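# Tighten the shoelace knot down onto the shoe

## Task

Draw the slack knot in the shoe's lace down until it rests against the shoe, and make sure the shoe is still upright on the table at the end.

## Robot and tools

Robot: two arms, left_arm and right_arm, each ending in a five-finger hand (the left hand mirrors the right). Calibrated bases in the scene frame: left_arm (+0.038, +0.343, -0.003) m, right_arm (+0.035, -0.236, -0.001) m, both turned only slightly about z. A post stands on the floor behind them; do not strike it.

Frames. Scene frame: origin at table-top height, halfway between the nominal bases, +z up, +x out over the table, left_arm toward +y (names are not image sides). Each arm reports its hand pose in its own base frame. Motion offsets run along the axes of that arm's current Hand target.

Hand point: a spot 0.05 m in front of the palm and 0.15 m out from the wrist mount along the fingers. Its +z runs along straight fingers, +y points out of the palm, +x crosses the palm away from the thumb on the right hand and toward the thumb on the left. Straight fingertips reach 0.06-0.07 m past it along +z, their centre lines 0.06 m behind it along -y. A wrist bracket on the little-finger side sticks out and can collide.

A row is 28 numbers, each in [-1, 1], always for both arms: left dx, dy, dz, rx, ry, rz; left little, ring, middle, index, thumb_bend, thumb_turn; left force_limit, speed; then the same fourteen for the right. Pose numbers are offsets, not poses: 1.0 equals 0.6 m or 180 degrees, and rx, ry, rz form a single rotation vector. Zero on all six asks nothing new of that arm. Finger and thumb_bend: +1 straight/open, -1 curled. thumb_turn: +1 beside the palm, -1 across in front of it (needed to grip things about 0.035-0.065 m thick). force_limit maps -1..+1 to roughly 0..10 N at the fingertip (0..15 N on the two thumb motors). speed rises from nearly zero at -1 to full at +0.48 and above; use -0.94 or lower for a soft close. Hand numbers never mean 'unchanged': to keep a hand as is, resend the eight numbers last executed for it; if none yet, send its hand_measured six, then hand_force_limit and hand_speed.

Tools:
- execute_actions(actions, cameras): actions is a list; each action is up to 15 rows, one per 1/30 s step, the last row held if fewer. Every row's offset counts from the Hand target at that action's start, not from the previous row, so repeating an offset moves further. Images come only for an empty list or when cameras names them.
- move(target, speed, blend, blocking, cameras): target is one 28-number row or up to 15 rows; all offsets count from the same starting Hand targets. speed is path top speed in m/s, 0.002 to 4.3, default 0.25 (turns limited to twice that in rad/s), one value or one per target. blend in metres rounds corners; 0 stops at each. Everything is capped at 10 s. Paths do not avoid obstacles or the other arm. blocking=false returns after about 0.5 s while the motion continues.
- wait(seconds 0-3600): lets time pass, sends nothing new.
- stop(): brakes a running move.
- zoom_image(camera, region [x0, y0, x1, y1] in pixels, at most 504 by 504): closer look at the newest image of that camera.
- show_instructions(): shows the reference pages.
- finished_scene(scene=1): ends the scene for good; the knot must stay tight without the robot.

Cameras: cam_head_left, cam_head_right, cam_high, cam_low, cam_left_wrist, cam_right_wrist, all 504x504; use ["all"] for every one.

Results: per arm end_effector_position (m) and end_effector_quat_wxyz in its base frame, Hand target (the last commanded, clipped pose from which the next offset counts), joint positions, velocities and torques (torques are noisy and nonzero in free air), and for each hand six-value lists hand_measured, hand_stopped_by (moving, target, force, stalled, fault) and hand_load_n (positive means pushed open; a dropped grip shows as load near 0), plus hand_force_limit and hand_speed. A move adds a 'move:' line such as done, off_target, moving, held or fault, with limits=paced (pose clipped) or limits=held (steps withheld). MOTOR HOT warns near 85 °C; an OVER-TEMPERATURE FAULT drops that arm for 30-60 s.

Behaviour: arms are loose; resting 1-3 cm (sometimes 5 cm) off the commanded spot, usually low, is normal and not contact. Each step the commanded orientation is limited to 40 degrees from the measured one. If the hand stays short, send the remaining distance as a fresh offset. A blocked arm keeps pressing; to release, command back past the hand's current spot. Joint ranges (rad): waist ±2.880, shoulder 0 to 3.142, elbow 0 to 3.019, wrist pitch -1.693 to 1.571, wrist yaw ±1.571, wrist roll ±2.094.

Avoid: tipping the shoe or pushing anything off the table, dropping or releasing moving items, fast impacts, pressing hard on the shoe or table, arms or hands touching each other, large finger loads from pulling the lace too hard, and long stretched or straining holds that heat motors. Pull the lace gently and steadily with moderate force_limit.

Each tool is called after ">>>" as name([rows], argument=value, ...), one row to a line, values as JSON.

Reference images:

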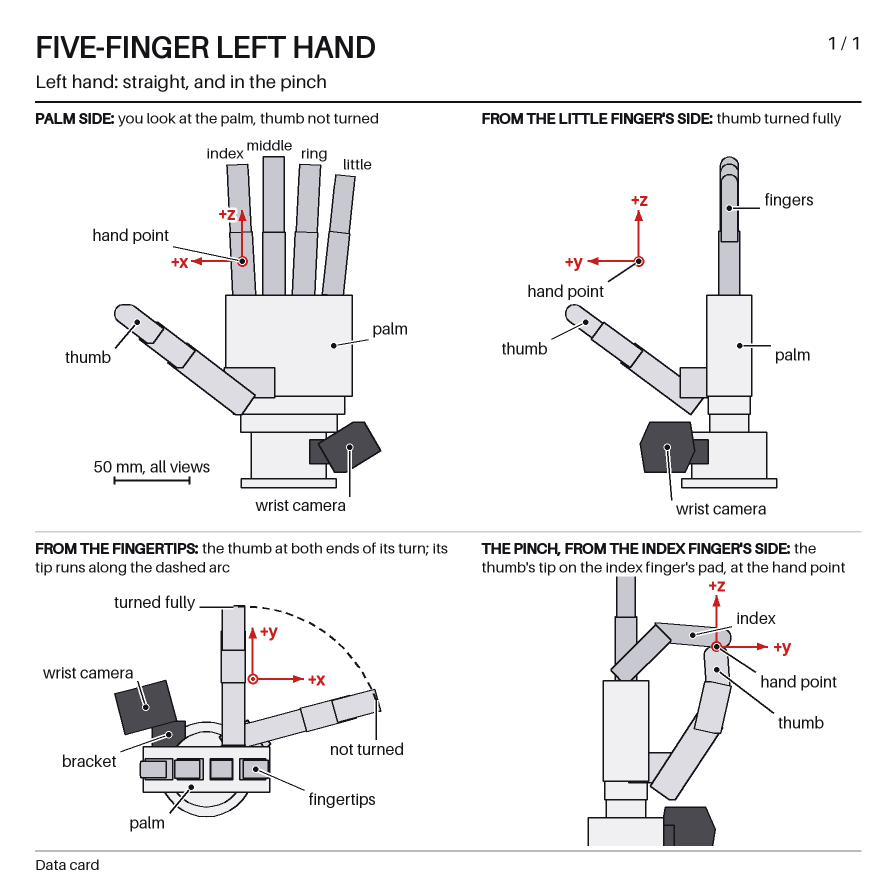

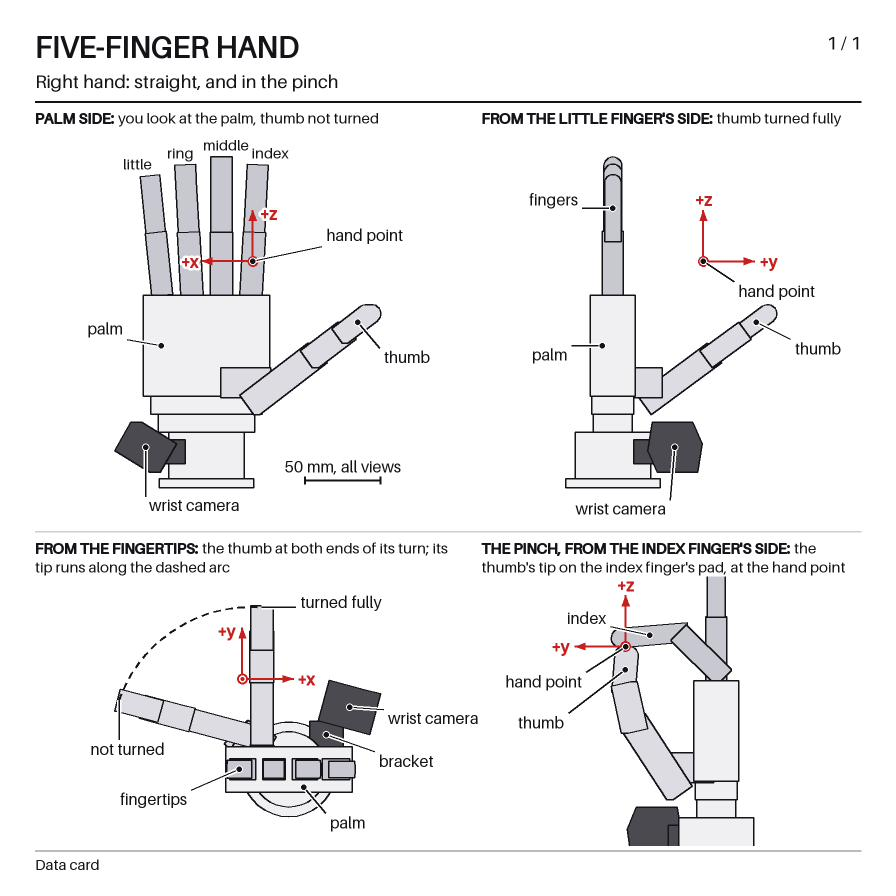

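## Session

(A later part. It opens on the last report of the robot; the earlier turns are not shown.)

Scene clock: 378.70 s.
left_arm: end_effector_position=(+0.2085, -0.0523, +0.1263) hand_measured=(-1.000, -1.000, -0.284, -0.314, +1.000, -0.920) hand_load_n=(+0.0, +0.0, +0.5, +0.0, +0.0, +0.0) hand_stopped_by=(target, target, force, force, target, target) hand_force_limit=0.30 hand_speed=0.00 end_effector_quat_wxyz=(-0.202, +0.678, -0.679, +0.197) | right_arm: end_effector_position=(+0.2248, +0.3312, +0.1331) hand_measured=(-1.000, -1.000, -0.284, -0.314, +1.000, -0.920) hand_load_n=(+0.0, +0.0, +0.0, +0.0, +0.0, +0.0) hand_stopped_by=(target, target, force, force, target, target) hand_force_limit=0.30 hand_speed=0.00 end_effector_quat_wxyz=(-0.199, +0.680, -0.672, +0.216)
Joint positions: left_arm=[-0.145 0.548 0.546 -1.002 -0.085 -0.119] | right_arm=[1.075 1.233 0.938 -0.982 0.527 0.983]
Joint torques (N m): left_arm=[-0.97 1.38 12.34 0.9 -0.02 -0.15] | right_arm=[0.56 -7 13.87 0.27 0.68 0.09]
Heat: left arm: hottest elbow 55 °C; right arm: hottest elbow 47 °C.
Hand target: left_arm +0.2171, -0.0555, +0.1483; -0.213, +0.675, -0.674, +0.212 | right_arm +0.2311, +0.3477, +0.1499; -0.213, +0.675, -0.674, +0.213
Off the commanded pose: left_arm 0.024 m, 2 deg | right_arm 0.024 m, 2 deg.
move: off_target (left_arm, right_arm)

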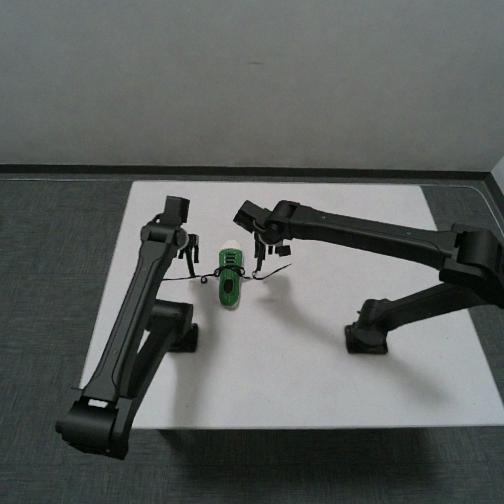

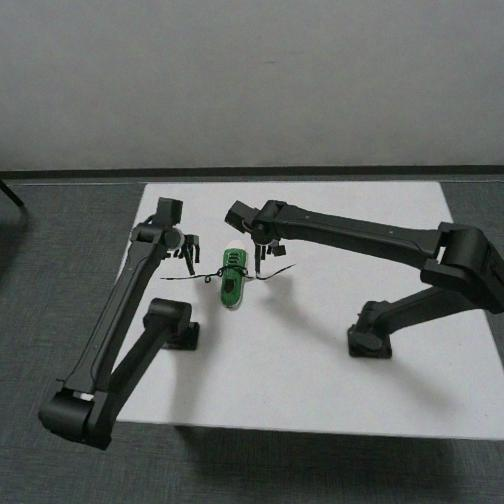

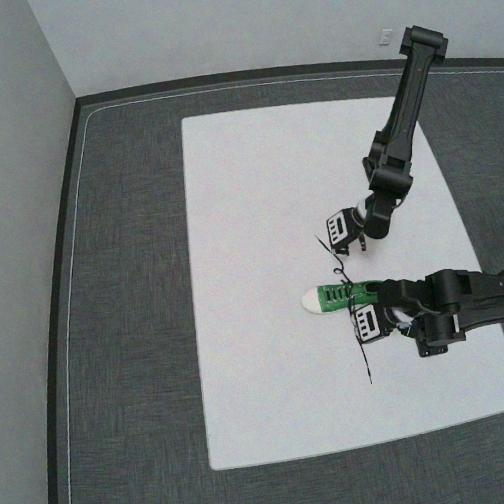

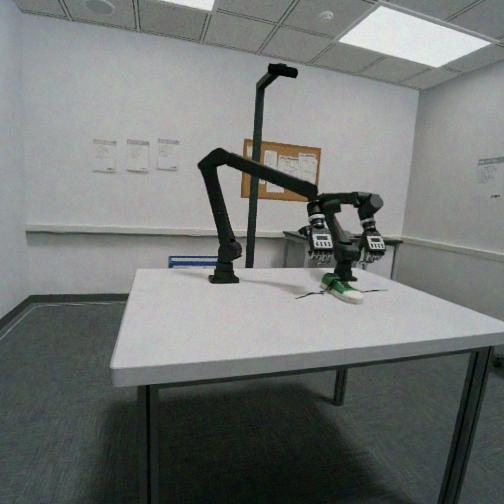

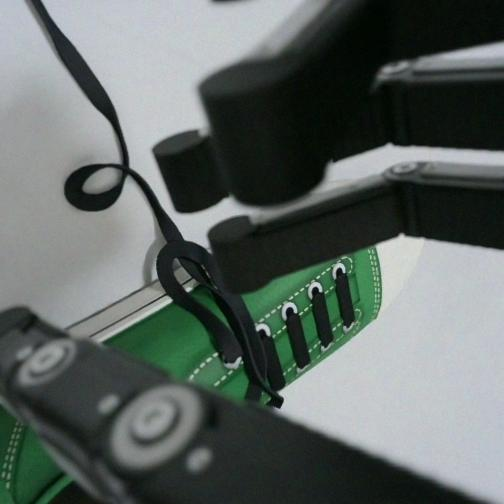

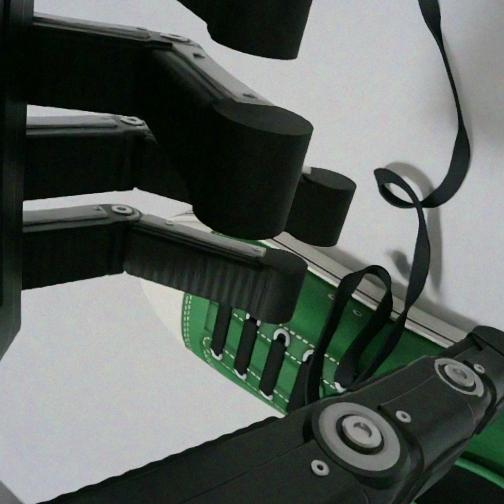

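>>> move(target=[0.0083,0.0275,0.109,0,0,0,-1,-1,-0.30,-0.34,1,-0.92,0.3,0,-0.0133,0.0361,0.1213,0,0,0,-1,-1,-0.30,-0.34,1,-0.92,0.3,0], speed=0.1, cameras=["all"])

>>> zoom_image(camera="cam_head_left", region=[130, 225, 310, 325])

Scene clock: 425.27 s.
left_arm: end_effector_position=(+0.2387, -0.0579, +0.0860) hand_measured=(-1.000, -1.000, -0.284, -0.314, +1.000, -0.920) hand_load_n=(+0.0, +0.0, +0.0, +0.0, +0.0, +0.0) hand_stopped_by=(target, target, force, force, target, target) hand_force_limit=0.30 hand_speed=0.00 end_effector_quat_wxyz=(-0.211, +0.676, -0.675, +0.209) | right_arm: end_effector_position=(+0.2511, +0.3550, +0.0806) hand_measured=(-1.000, -1.000, -0.284, -0.314, +1.000, -0.920) hand_load_n=(+0.0, +0.0, +0.0, +0.0, +0.0, +0.0) hand_stopped_by=(target, target, force, force, target, target) hand_force_limit=0.30 hand_speed=0.00 end_effector_quat_wxyz=(-0.212, +0.675, -0.674, +0.213)
Joint positions: left_arm=[-0.152 0.659 0.463 -0.777 -0.09 -0.125] | right_arm=[1.045 1.362 0.898 -0.771 0.52 0.953]
Joint torques (N m): left_arm=[-0.97 0.85 8.32 2.09 -0.02 -0.15] | right_arm=[-0.67 -8.59 9.09 1.55 0.33 -0.1]
Heat: left arm: hottest elbow 59 °C; right arm: hottest elbow 47 °C.
Hand target: left_arm +0.2411, -0.0604, +0.0853; -0.213, +0.675, -0.674, +0.212 | right_arm +0.2551, +0.3558, +0.0779; -0.213, +0.675, -0.674, +0.213
Off the commanded pose: left_arm 0.004 m, 1 deg | right_arm 0.005 m, 0 deg.
move: done

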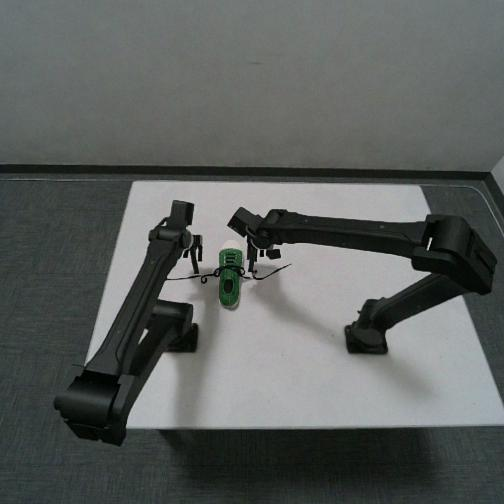

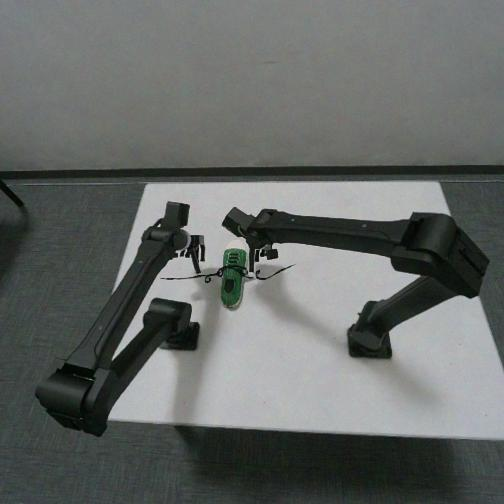

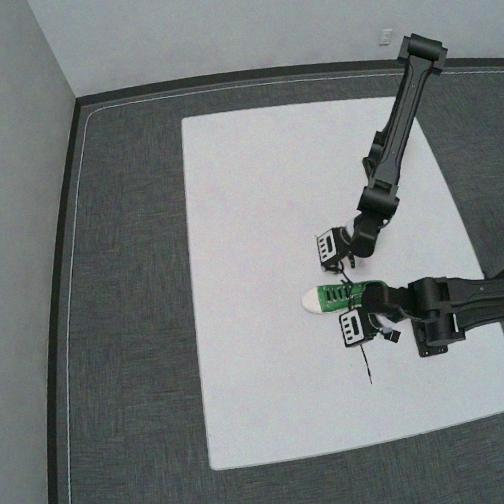

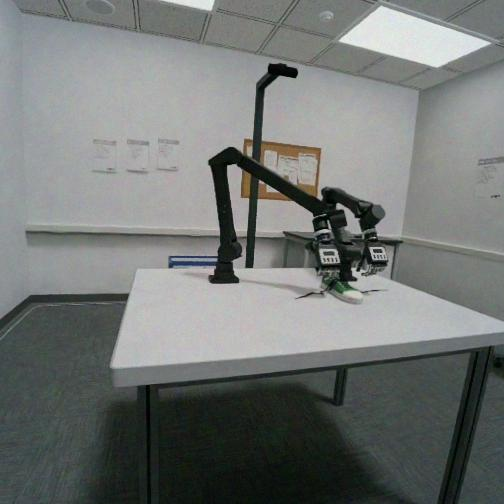

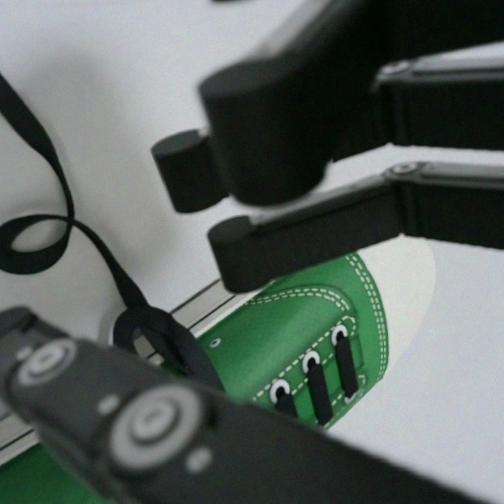

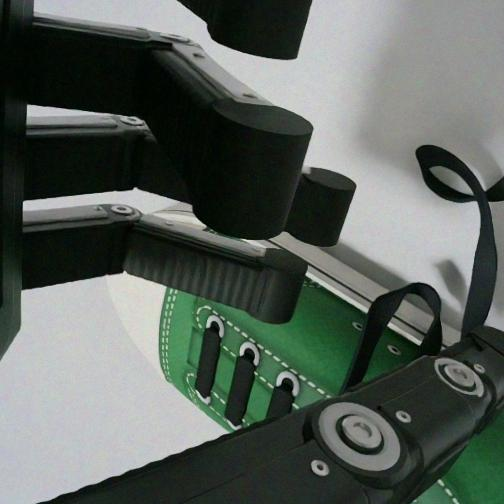

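Scaled by 2.800 from the camera's image (finer frame: 720x720).

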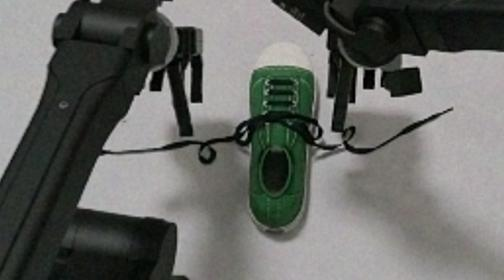

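>>> move(target=[0.0,0.0532,0.0238,0,0,0,-1,-1,-0.30,-0.34,1,-0.92,0.3,0,0.04,0.0355,0.0362,0,0,0,-1,-1,-0.30,-0.34,1,-0.92,0.3,0], speed=0.1, cameras=["cam_left_wrist","cam_right_wrist","cam_head_left"])

>>> zoom_image(camera="cam_head_left", region=[130, 225, 310, 325])

Scene clock: 440.97 s.
left_arm: end_effector_position=(+0.2199, -0.0579, +0.0537) hand_measured=(-1.000, -1.000, -0.284, -0.314, +1.000, -0.920) hand_load_n=(+0.0, +0.0, +0.0, +0.0, +0.0, +0.0) hand_stopped_by=(target, target, force, force, target, target) hand_force_limit=0.30 hand_speed=0.00 end_effector_quat_wxyz=(-0.208, +0.676, -0.676, +0.205) | right_arm: end_effector_position=(+0.2456, +0.3294, +0.0432) hand_measured=(-1.000, -1.000, -0.284, -0.314, +1.000, -0.920) hand_load_n=(+0.0, +0.0, +0.0, +0.0, +0.0, +0.0) hand_stopped_by=(target, target, force, force, target, target) hand_force_limit=0.30 hand_speed=0.00 end_effector_quat_wxyz=(-0.203, +0.677, -0.674, +0.215)
Joint positions: left_arm=[-0.17 0.62 0.367 -0.733 -0.099 -0.14] | right_arm=[1.022 1.362 0.789 -0.669 0.512 0.929]
Joint torques (N m): left_arm=[-0.97 0.79 8.29 2 -0.03 -0.15] | right_arm=[-0.62 -9.35 8.65 1.54 0.31 -0.07]
Heat: left arm: hottest elbow 55 °C; right arm: hottest elbow 45 °C.
Hand target: left_arm +0.2232, -0.0605, +0.0554; -0.213, +0.675, -0.674, +0.213 | right_arm +0.2502, +0.3318, +0.0479; -0.213, +0.675, -0.674, +0.213
Off the commanded pose: left_arm 0.004 m, 1 deg | right_arm 0.007 m, 1 deg.
move: done
Images, in order (width x height): cam_head_left 504x504, cam_left_wrist 504x504, cam_right_wrist 504x504.

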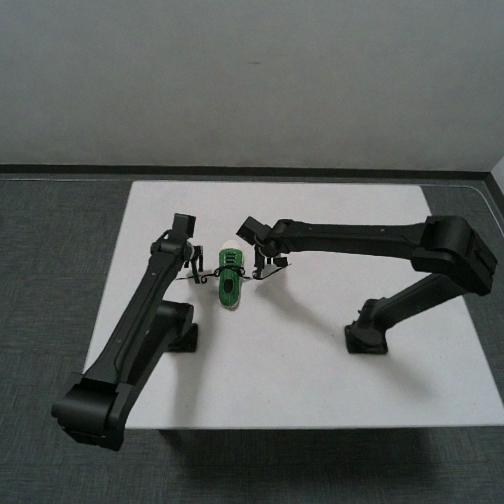

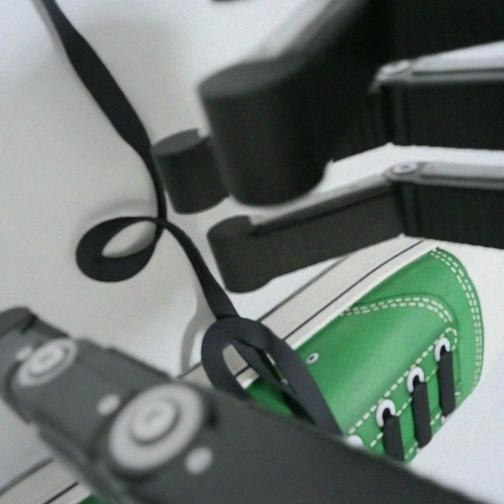

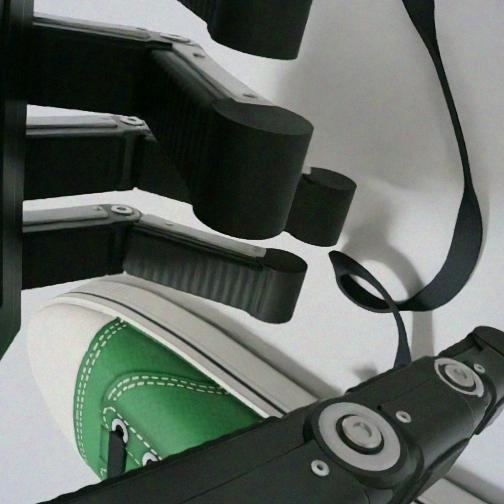

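Scaled by 2.800 from the camera's image (finer frame: 720x720).

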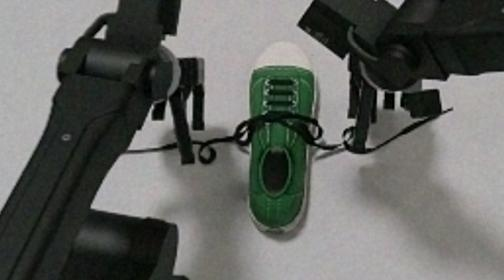

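>>> move(target=[0.0,0.0137,0.0515,0,0,0,-1,-1,-0.30,-0.34,1,-0.92,0.3,0,0,0.0128,0.0357,0,0,0,-1,-1,-0.30,-0.34,1,-0.92,0.3,0], speed=0.06, cameras=["cam_left_wrist","cam_right_wrist","cam_head_left"])

Scene clock: 450.20 s.
left_arm: end_effector_position=(+0.2324, -0.0601, +0.0266) hand_measured=(-1.000, -1.000, -0.284, -0.314, +1.000, -0.920) hand_load_n=(+0.0, +0.5, +0.0, +0.0, +0.0, +0.0) hand_stopped_by=(target, target, force, force, target, target) hand_force_limit=0.30 hand_speed=0.00 end_effector_quat_wxyz=(-0.212, +0.675, -0.675, +0.210) | right_arm: end_effector_position=(+0.2530, +0.3326, +0.0307) hand_measured=(-1.000, -1.000, -0.284, -0.314, +1.000, -0.920) hand_load_n=(+0.0, +0.0, +0.0, +0.0, +0.0, +0.0) hand_stopped_by=(target, target, force, force, target, target) hand_force_limit=0.30 hand_speed=0.00 end_effector_quat_wxyz=(-0.214, +0.674, -0.674, +0.213)
Joint positions: left_arm=[-0.17 0.714 0.316 -0.574 -0.099 -0.14] | right_arm=[1.008 1.387 0.767 -0.59 0.507 0.914]
Joint torques (N m): left_arm=[-0.15 0.97 7.77 2.02 0.17 -0.06] | right_arm=[-0.67 -8 8.2 1.61 0.31 -0.08]
Heat: left arm: hottest elbow 53 °C; right arm: hottest elbow 43 °C.
Hand target: left_arm +0.2341, -0.0604, +0.0252; -0.213, +0.675, -0.674, +0.212 | right_arm +0.2563, +0.3318, +0.0260; -0.213, +0.675, -0.674, +0.213
Off the commanded pose: left_arm 0.002 m, 0 deg | right_arm 0.006 m, 0 deg.
move: done
Images, in order (width x height): cam_head_left 504x504, cam_left_wrist 504x504, cam_right_wrist 504x504.

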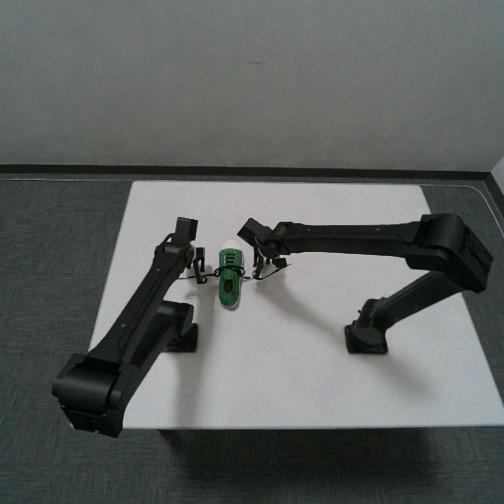

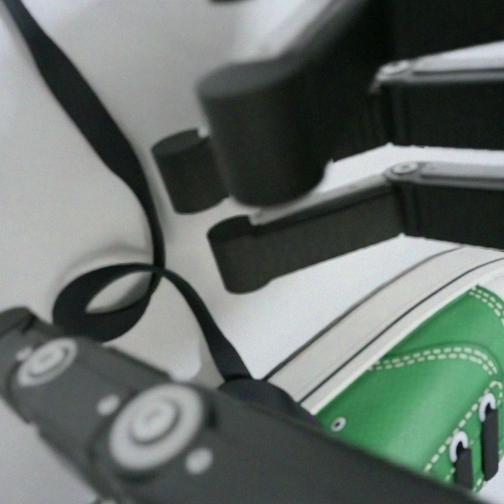

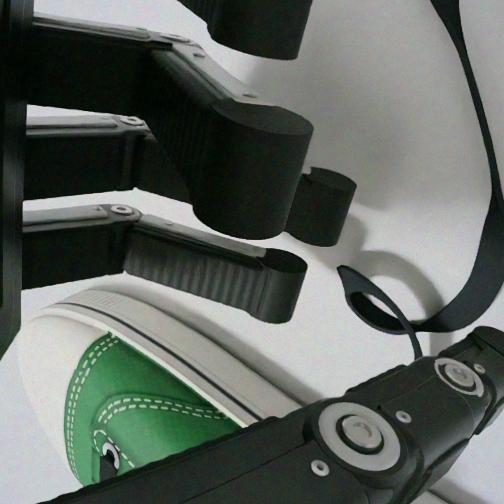

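>>> move(target=[0.0,0.0124,0.0177,0,0,0,-1,-1,-0.30,-0.34,1,-0.92,0.3,0,0,0.0166,0.0149,0,0,0,-1,-1,-0.30,-0.34,1,-0.92,0.3,0], speed=0.04, cameras=["cam_left_wrist","cam_right_wrist","cam_low"])

>>> zoom_image(camera="cam_low", region=[280, 230, 420, 310])

Scene clock: 456.80 s.
left_arm: end_effector_position=(+0.2329, -0.0602, +0.0141) hand_measured=(-1.000, -1.000, -0.284, -0.314, +1.000, -0.920) hand_load_n=(+0.0, +0.0, +0.0, +0.0, +0.0, +0.0) hand_stopped_by=(target, target, force, force, target, target) hand_force_limit=0.30 hand_speed=0.00 end_effector_quat_wxyz=(-0.212, +0.675, -0.675, +0.210) | right_arm: end_effector_position=(+0.2519, +0.3309, +0.0177) hand_measured=(-1.000, -1.000, -0.284, -0.314, +1.000, -0.920) hand_load_n=(+0.0, +0.0, +0.0, +0.0, +0.0, +0.0) hand_stopped_by=(target, target, force, force, target, target) hand_force_limit=0.30 hand_speed=0.00 end_effector_quat_wxyz=(-0.213, +0.675, -0.674, +0.213)
Joint positions: left_arm=[-0.17 0.744 0.289 -0.516 -0.099 -0.14] | right_arm=[1.008 1.409 0.747 -0.552 0.507 0.914]
Joint torques (N m): left_arm=[-0.15 0.91 7.57 2.04 0.17 -0.06] | right_arm=[-0.15 -8 7.98 1.61 0.42 -0.02]
Heat: left arm: hottest elbow 52 °C; right arm: hottest elbow 43 °C.
Hand target: left_arm +0.2342, -0.0604, +0.0123; -0.213, +0.675, -0.674, +0.213 | right_arm +0.2533, +0.3318, +0.0130; -0.213, +0.675, -0.674, +0.213
Off the commanded pose: left_arm 0.002 m, 0 deg | right_arm 0.005 m, 0 deg.
move: done
Images, in order (width x height): cam_low 504x504, cam_left_wrist 504x504, cam_right_wrist 504x504.

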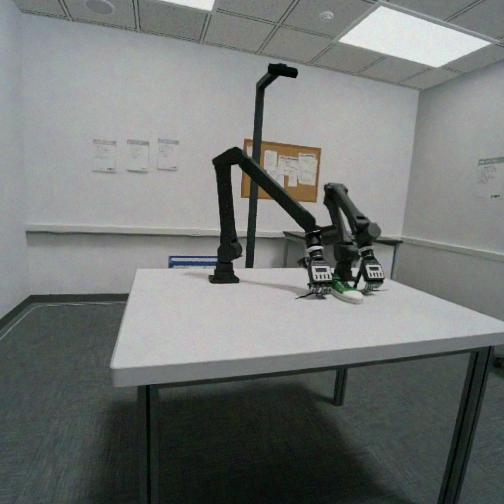

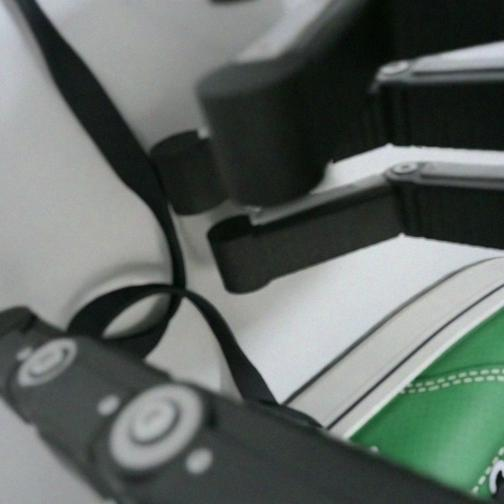

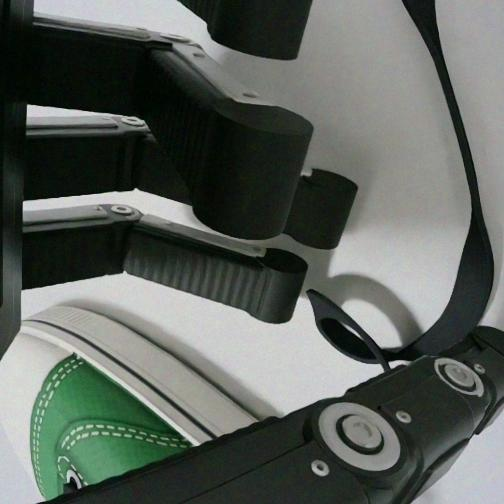

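Scaled by 3.600 from the camera's image (finer frame: 720x720).

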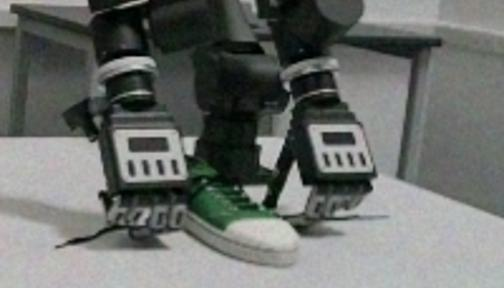

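>>> move(target=[0.0133,-0.0055,0.0038,0,0,0,-1,-1,-0.30,-0.34,1,-0.92,0.3,0,-0.0167,-0.0041,0.0029,0,0,0,-1,-1,-0.30,-0.34,1,-0.92,0.3,0], speed=0.04, cameras=["cam_left_wrist","cam_right_wrist"])

Scene clock: 466.27 s.
left_arm: end_effector_position=(+0.2333, -0.0624, +0.0107) hand_measured=(-1.000, -1.000, -0.284, -0.314, +1.000, -0.920) hand_load_n=(+0.0, +0.0, -4.5, +0.0, +0.0, +0.0) hand_stopped_by=(target, target, force, force, target, target) hand_force_limit=0.30 hand_speed=0.00 end_effector_quat_wxyz=(-0.215, +0.673, -0.677, +0.204) | right_arm: end_effector_position=(+0.2517, +0.3302, +0.0153) hand_measured=(-1.000, -1.000, -0.286, -0.314, +1.000, -0.920) hand_load_n=(+0.0, +0.0, -4.5, +0.0, +0.0, +0.0) hand_stopped_by=(target, target, force, force, target, target) hand_force_limit=0.30 hand_speed=0.00 end_effector_quat_wxyz=(-0.210, +0.675, -0.674, +0.214)
Joint positions: left_arm=[-0.195 0.765 0.289 -0.504 -0.122 -0.152] | right_arm=[1.008 1.415 0.747 -0.552 0.508 0.914]
Joint torques (N m): left_arm=[-1.26 1.26 8.31 2.07 0.18 -0.26] | right_arm=[0.38 -6.71 10.15 1.36 0.5 0.06]
Heat: left arm: hottest elbow 51 °C; right arm: hottest elbow 42 °C.
Hand target: left_arm +0.2382, -0.0684, +0.0124; -0.213, +0.675, -0.674, +0.212 | right_arm +0.2563, +0.3418, +0.0129; -0.213, +0.675, -0.674, +0.213
Off the commanded pose: left_arm 0.008 m, 1 deg | right_arm 0.013 m, 0 deg.
move: off_target (right_arm)

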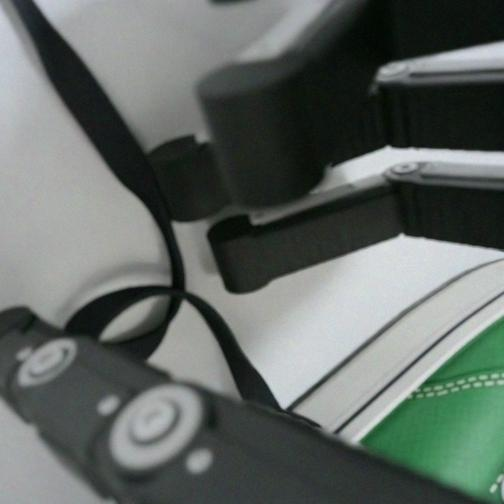

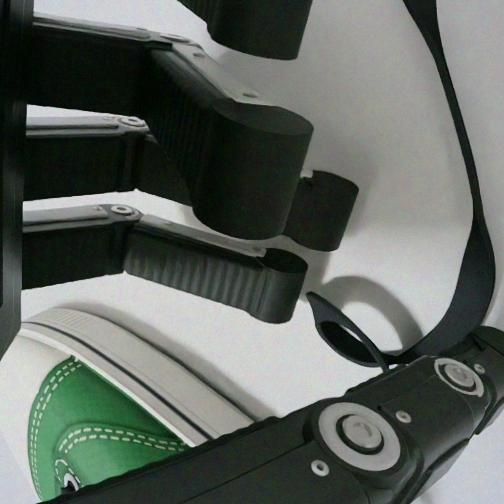

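>>> move([
  [-0.0133,-0.0232,-0.0448,0,0,0,-1,-1,-0.30,-0.34,1,-0.92,0.3,0,0.0167,-0.0246,-0.0438,0,0,0,-1,-1,-0.30,-0.34,1,-0.92,0.3,0],
  [0,-0.0287,-0.041,0,0,0,-1,-1,-0.30,-0.34,1,-0.92,0.3,0,0,-0.0287,-0.041,0,0,0,-1,-1,-0.30,-0.34,1,-0.92,0.3,0],
  [0,0.0005,0.0007,0,0,0,-1,-1,-0.30,-0.34,1,-0.92,0.3,0,0,0.0005,0.0007,0,0,0,-1,-1,-0.30,-0.34,1,-0.92,0.3,0],
], speed=[0.06,0.03,0.04], cameras=["cam_left_wrist","cam_right_wrist"])

Scene clock: 477.10 s.
left_arm: end_effector_position=(+0.2373, -0.0661, +0.0137) hand_measured=(-1.000, -1.000, -0.284, -0.314, +1.000, -0.920) hand_load_n=(+0.0, +0.0, +0.0, +0.0, +0.0, +0.0) hand_stopped_by=(target, target, force, force, target, target) hand_force_limit=0.30 hand_speed=0.00 end_effector_quat_wxyz=(-0.212, +0.675, -0.675, +0.210) | right_arm: end_effector_position=(+0.2548, +0.3350, +0.0163) hand_measured=(-1.000, -1.000, -0.286, -0.314, +1.000, -0.920) hand_load_n=(+0.0, +0.0, -4.0, +0.0, +0.0, +0.0) hand_stopped_by=(target, target, force, force, target, target) hand_force_limit=0.30 hand_speed=0.00 end_effector_quat_wxyz=(-0.207, +0.676, -0.674, +0.215)
Joint positions: left_arm=[-0.199 0.774 0.298 -0.498 -0.116 -0.164] | right_arm=[1.008 1.43 0.768 -0.562 0.508 0.914]
Joint torques (N m): left_arm=[-0.91 0.67 7.5 1.88 -0.04 -0.15] | right_arm=[0.44 -7.94 8.44 1.85 0.49 0.06]
Heat: left arm: hottest elbow 50 °C; right arm: hottest elbow 42 °C.
Hand target: left_arm +0.2383, -0.0684, +0.0119; -0.213, +0.675, -0.674, +0.213 | right_arm +0.2562, +0.3417, +0.0124; -0.213, +0.675, -0.674, +0.213
Off the commanded pose: left_arm 0.003 m, 0 deg | right_arm 0.008 m, 1 deg.
move: done

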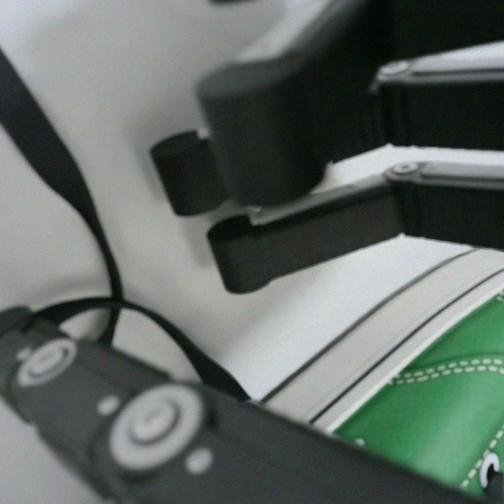

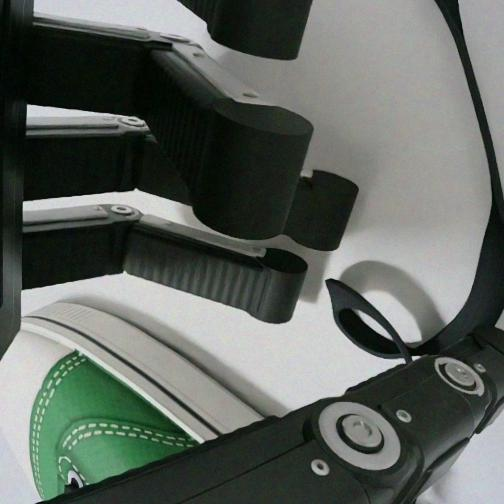

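>>> move(target=[0,0,0,0,0,0,-1,-1,-0.30,-0.34,0,-0.92,0,-0.5,0,0,0,0,0,0,-1,-1,-0.30,-0.34,0,-0.92,0,-0.5], cameras=["cam_left_wrist","cam_right_wrist"])

>>> zoom_image(camera="cam_left_wrist", region=[50, 150, 350, 450])

>>> zoom_image(camera="cam_right_wrist", region=[200, 150, 500, 450])

Scene clock: 485.23 s.
left_arm: end_effector_position=(+0.2373, -0.0661, +0.0137) hand_measured=(-1.000, -1.000, -0.284, -0.314, +0.274, -0.920) hand_load_n=(+0.0, +0.0, +0.0, +0.0, +9.5, +1.0) hand_stopped_by=(target, target, force, force, force, target) hand_force_limit=0.00 hand_speed=-0.50 end_effector_quat_wxyz=(-0.212, +0.675, -0.675, +0.210) | right_arm: end_effector_position=(+0.2548, +0.3350, +0.0163) hand_measured=(-1.000, -1.000, -0.286, -0.314, +0.298, -0.920) hand_load_n=(+0.0, +0.5, -3.0, +0.0, +11.5, +1.5) hand_stopped_by=(target, target, force, force, force, target) hand_force_limit=0.00 hand_speed=-0.50 end_effector_quat_wxyz=(-0.207, +0.676, -0.674, +0.215)
Joint positions: left_arm=[-0.199 0.774 0.298 -0.498 -0.116 -0.164] | right_arm=[1.008 1.43 0.768 -0.562 0.508 0.914]
Joint torques (N m): left_arm=[-0.91 0.62 7.5 2.03 -0.03 -0.15] | right_arm=[0.44 -7.88 8.44 1.87 0.49 0.06]
Heat: left arm: hottest elbow 49 °C; right arm: hottest elbow 41 °C.
Hand target: left_arm +0.2383, -0.0684, +0.0119; -0.213, +0.675, -0.674, +0.213 | right_arm +0.2562, +0.3417, +0.0124; -0.213, +0.675, -0.674, +0.213
Off the commanded pose: left_arm 0.003 m, 0 deg | right_arm 0.008 m, 1 deg.
move: done

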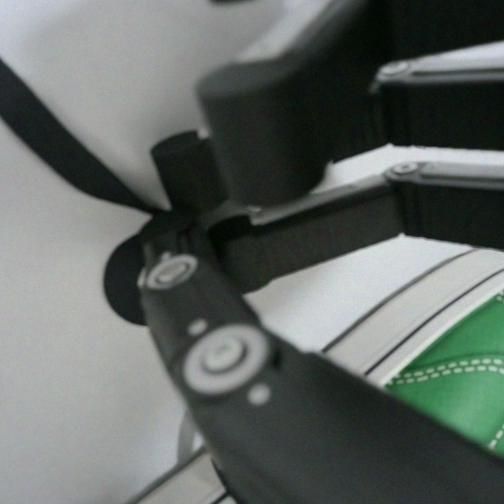

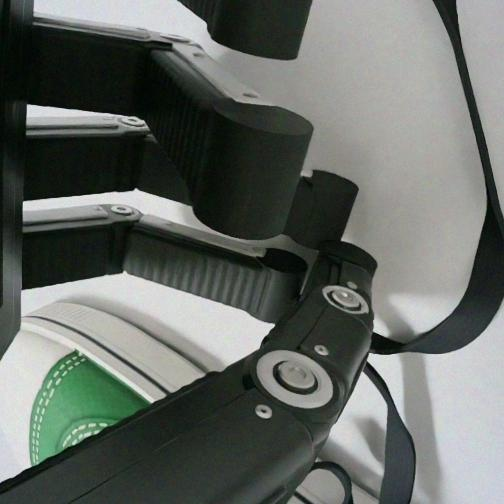

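Scaled by 1.680 from the camera's image (finer frame: 720x720).

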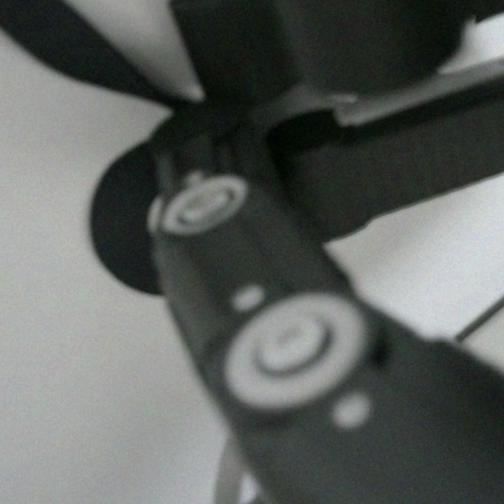

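Scaled by 1.680 from the camera's image (finer frame: 720x720).

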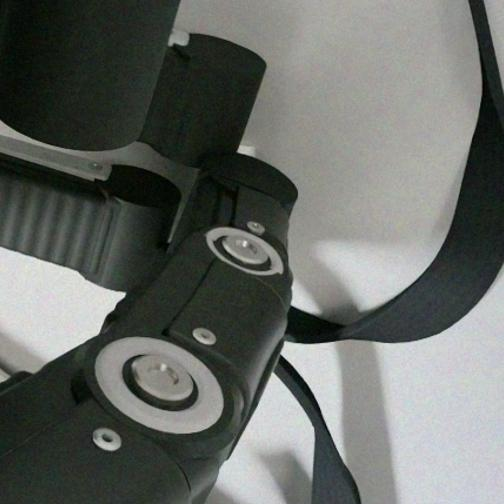

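>>> move(target=[0,-0.0335,-0.0478,0,0,0,-1,-1,-0.30,-0.34,0,-0.92,0,-0.5,0,-0.0335,-0.0478,0,0,0,-1,-1,-0.30,-0.34,0,-0.92,0,-0.5], speed=0.05, cameras=["cam_left_wrist","cam_right_wrist","cam_head_left","cam_low"])

>>> zoom_image(camera="cam_low", region=[280, 230, 420, 310])

>>> zoom_image(camera="cam_head_left", region=[130, 225, 310, 325])

Scene clock: 492.63 s.
left_arm: end_effector_position=(+0.2249, -0.0636, +0.0275) hand_measured=(-1.000, -1.000, -0.284, -0.314, +0.274, -0.920) hand_load_n=(+0.0, +0.0, +1.0, +0.0, +4.0, +0.5) hand_stopped_by=(target, target, force, force, force, target) hand_force_limit=0.00 hand_speed=-0.50 end_effector_quat_wxyz=(-0.204, +0.678, -0.678, +0.197) | right_arm: end_effector_position=(+0.2475, +0.3236, +0.0259) hand_measured=(-1.000, -1.000, -0.284, -0.314, +0.296, -0.920) hand_load_n=(+0.0, +0.0, +0.5, +0.0, +1.0, +0.0) hand_stopped_by=(target, target, force, force, force, target) hand_force_limit=0.00 hand_speed=-0.50 end_effector_quat_wxyz=(-0.191, +0.681, -0.673, +0.218)
Joint positions: left_arm=[-0.199 0.713 0.328 -0.621 -0.116 -0.165] | right_arm=[1.008 1.396 0.773 -0.638 0.508 0.915]
Joint torques (N m): left_arm=[-0.91 0.09 11.36 0.94 -0.02 -0.14] | right_arm=[0.44 -9.88 11.89 0.29 0.49 0.04]
Heat: left arm: hottest elbow 49 °C; right arm: hottest elbow 41 °C.
Hand target: left_arm +0.2382, -0.0684, +0.0468; -0.213, +0.675, -0.674, +0.213 | right_arm +0.2562, +0.3417, +0.0474; -0.213, +0.675, -0.674, +0.213
Off the commanded pose: left_arm 0.024 m, 2 deg | right_arm 0.029 m, 3 deg.
move: off_target (left_arm, right_arm)
Images, in order (width x height): cam_head_left 504x504, cam_low 504x504, cam_left_wrist 504x504, cam_right_wrist 504x504.

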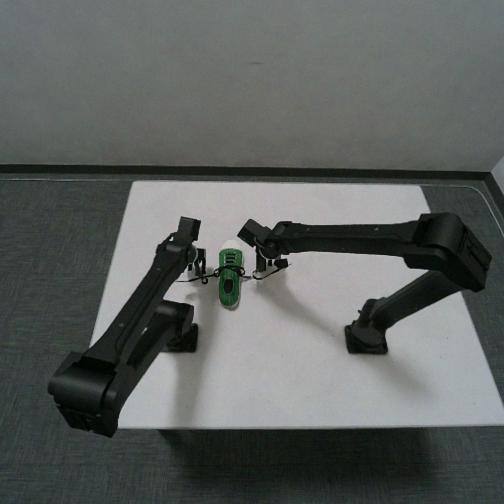

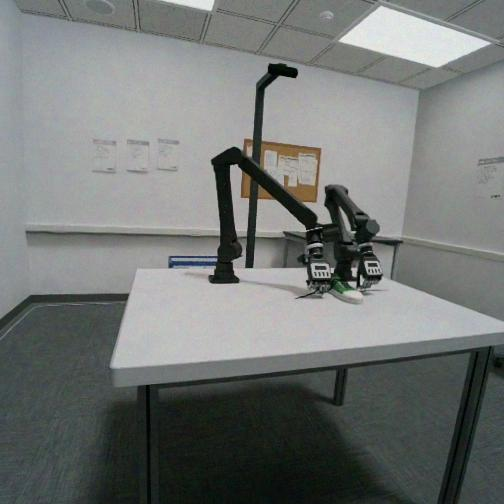

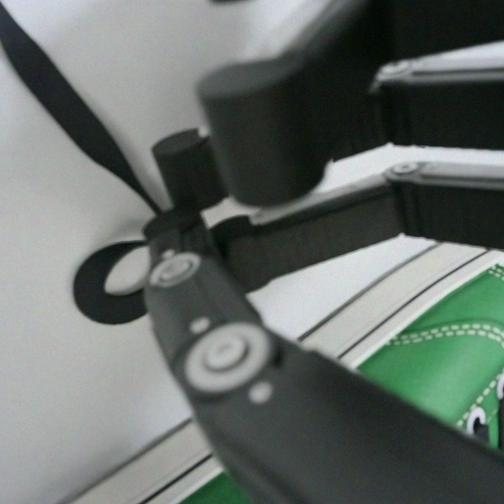

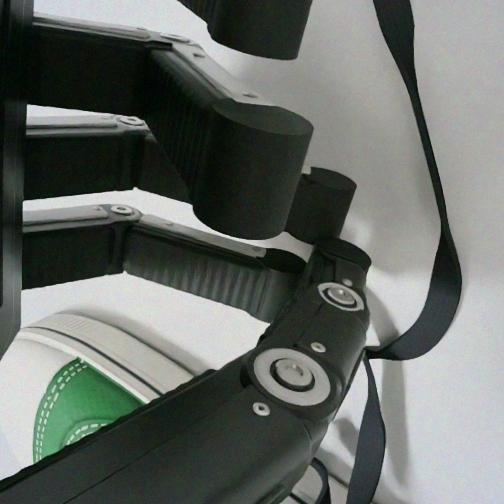

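Scaled by 3.600 from the camera's image (finer frame: 720x720).

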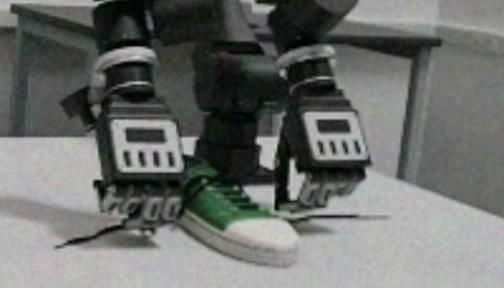

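Scaled by 2.800 from the camera's image (finer frame: 720x720).

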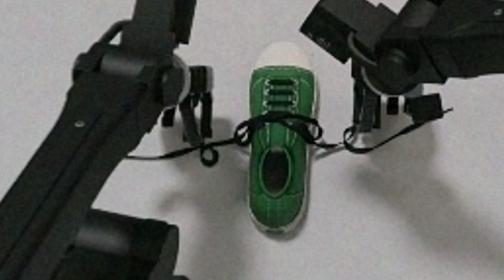

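>>> move(target=[0,-0.0287,-0.041,0,0,0,-1,-1,-0.30,-0.34,0,-0.92,0,-0.5,0,-0.0287,-0.041,0,0,0,-1,-1,-0.30,-0.34,0,-0.92,0,-0.5], speed=0.05, cameras=["cam_left_wrist","cam_right_wrist","cam_low","cam_head_left"])

>>> zoom_image(camera="cam_low", region=[280, 230, 420, 310])

>>> zoom_image(camera="cam_head_left", region=[130, 225, 310, 325])

Scene clock: 498.93 s.
left_arm: end_effector_position=(+0.2259, -0.0638, +0.0561) hand_measured=(-1.000, -1.000, -0.284, -0.314, +0.274, -0.920) hand_load_n=(+0.0, +0.0, +1.5, +0.0, +4.0, +0.5) hand_stopped_by=(target, target, force, force, force, target) hand_force_limit=0.00 hand_speed=-0.50 end_effector_quat_wxyz=(-0.203, +0.678, -0.679, +0.196) | right_arm: end_effector_position=(+0.2481, +0.3245, +0.0550) hand_measured=(-1.000, -1.000, -0.284, -0.314, +0.296, -0.920) hand_load_n=(+0.0, +0.0, +0.5, +0.0, +1.0, +0.5) hand_stopped_by=(target, target, force, force, force, target) hand_force_limit=0.00 hand_speed=-0.50 end_effector_quat_wxyz=(-0.191, +0.681, -0.673, +0.218)
Joint positions: left_arm=[-0.199 0.672 0.395 -0.731 -0.116 -0.165] | right_arm=[1.008 1.349 0.819 -0.73 0.508 0.915]
Joint torques (N m): left_arm=[-0.91 0.21 11.78 0.87 -0.02 -0.14] | right_arm=[0.44 -9.64 12.46 0.34 0.49 0.04]
Heat: left arm: hottest elbow 50 °C; right arm: hottest elbow 42 °C.
Hand target: left_arm +0.2382, -0.0684, +0.0768; -0.213, +0.675, -0.674, +0.212 | right_arm +0.2562, +0.3417, +0.0775; -0.213, +0.675, -0.674, +0.213
Off the commanded pose: left_arm 0.025 m, 2 deg | right_arm 0.029 m, 3 deg.
move: off_target (left_arm, right_arm)
Images, in order (width x height): cam_head_left 504x504, cam_low 504x504, cam_left_wrist 504x504, cam_right_wrist 504x504.

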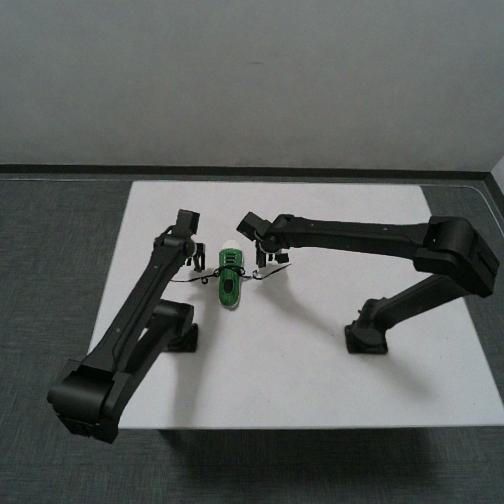

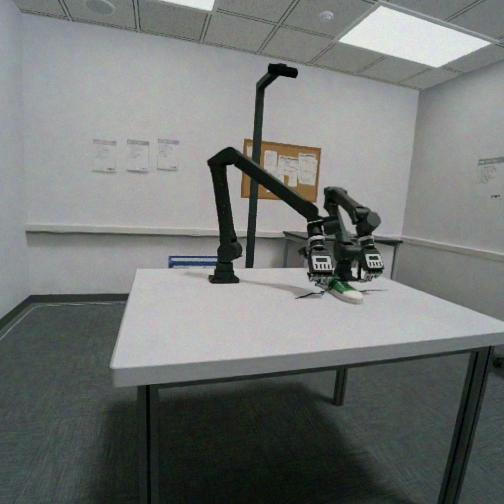

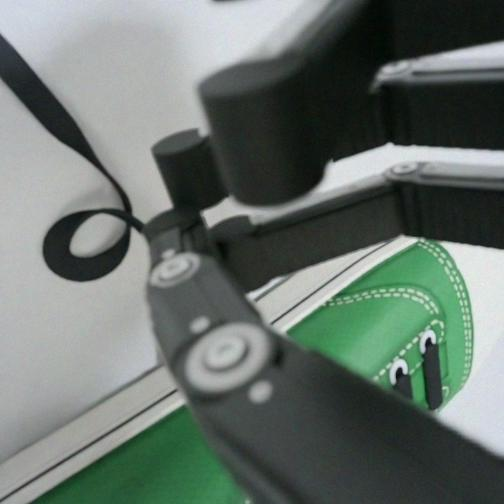

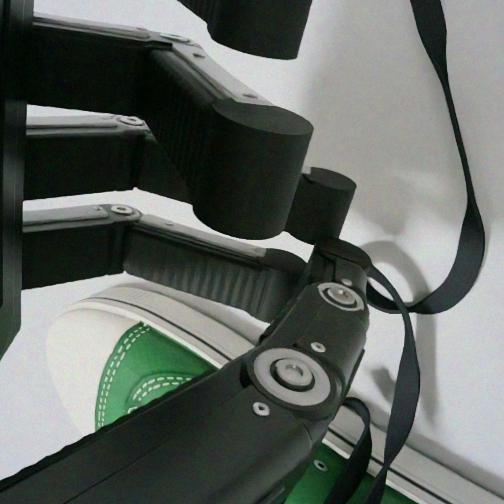

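Scaled by 3.600 from the camera's image (finer frame: 720x720).

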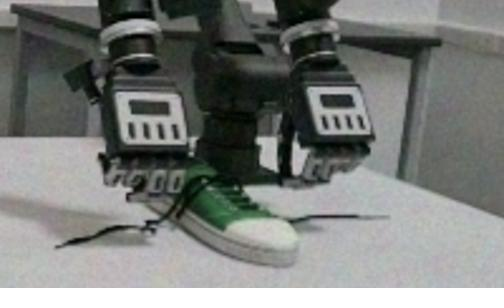

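Scaled by 2.800 from the camera's image (finer frame: 720x720).

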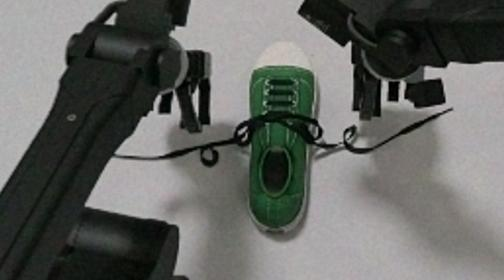

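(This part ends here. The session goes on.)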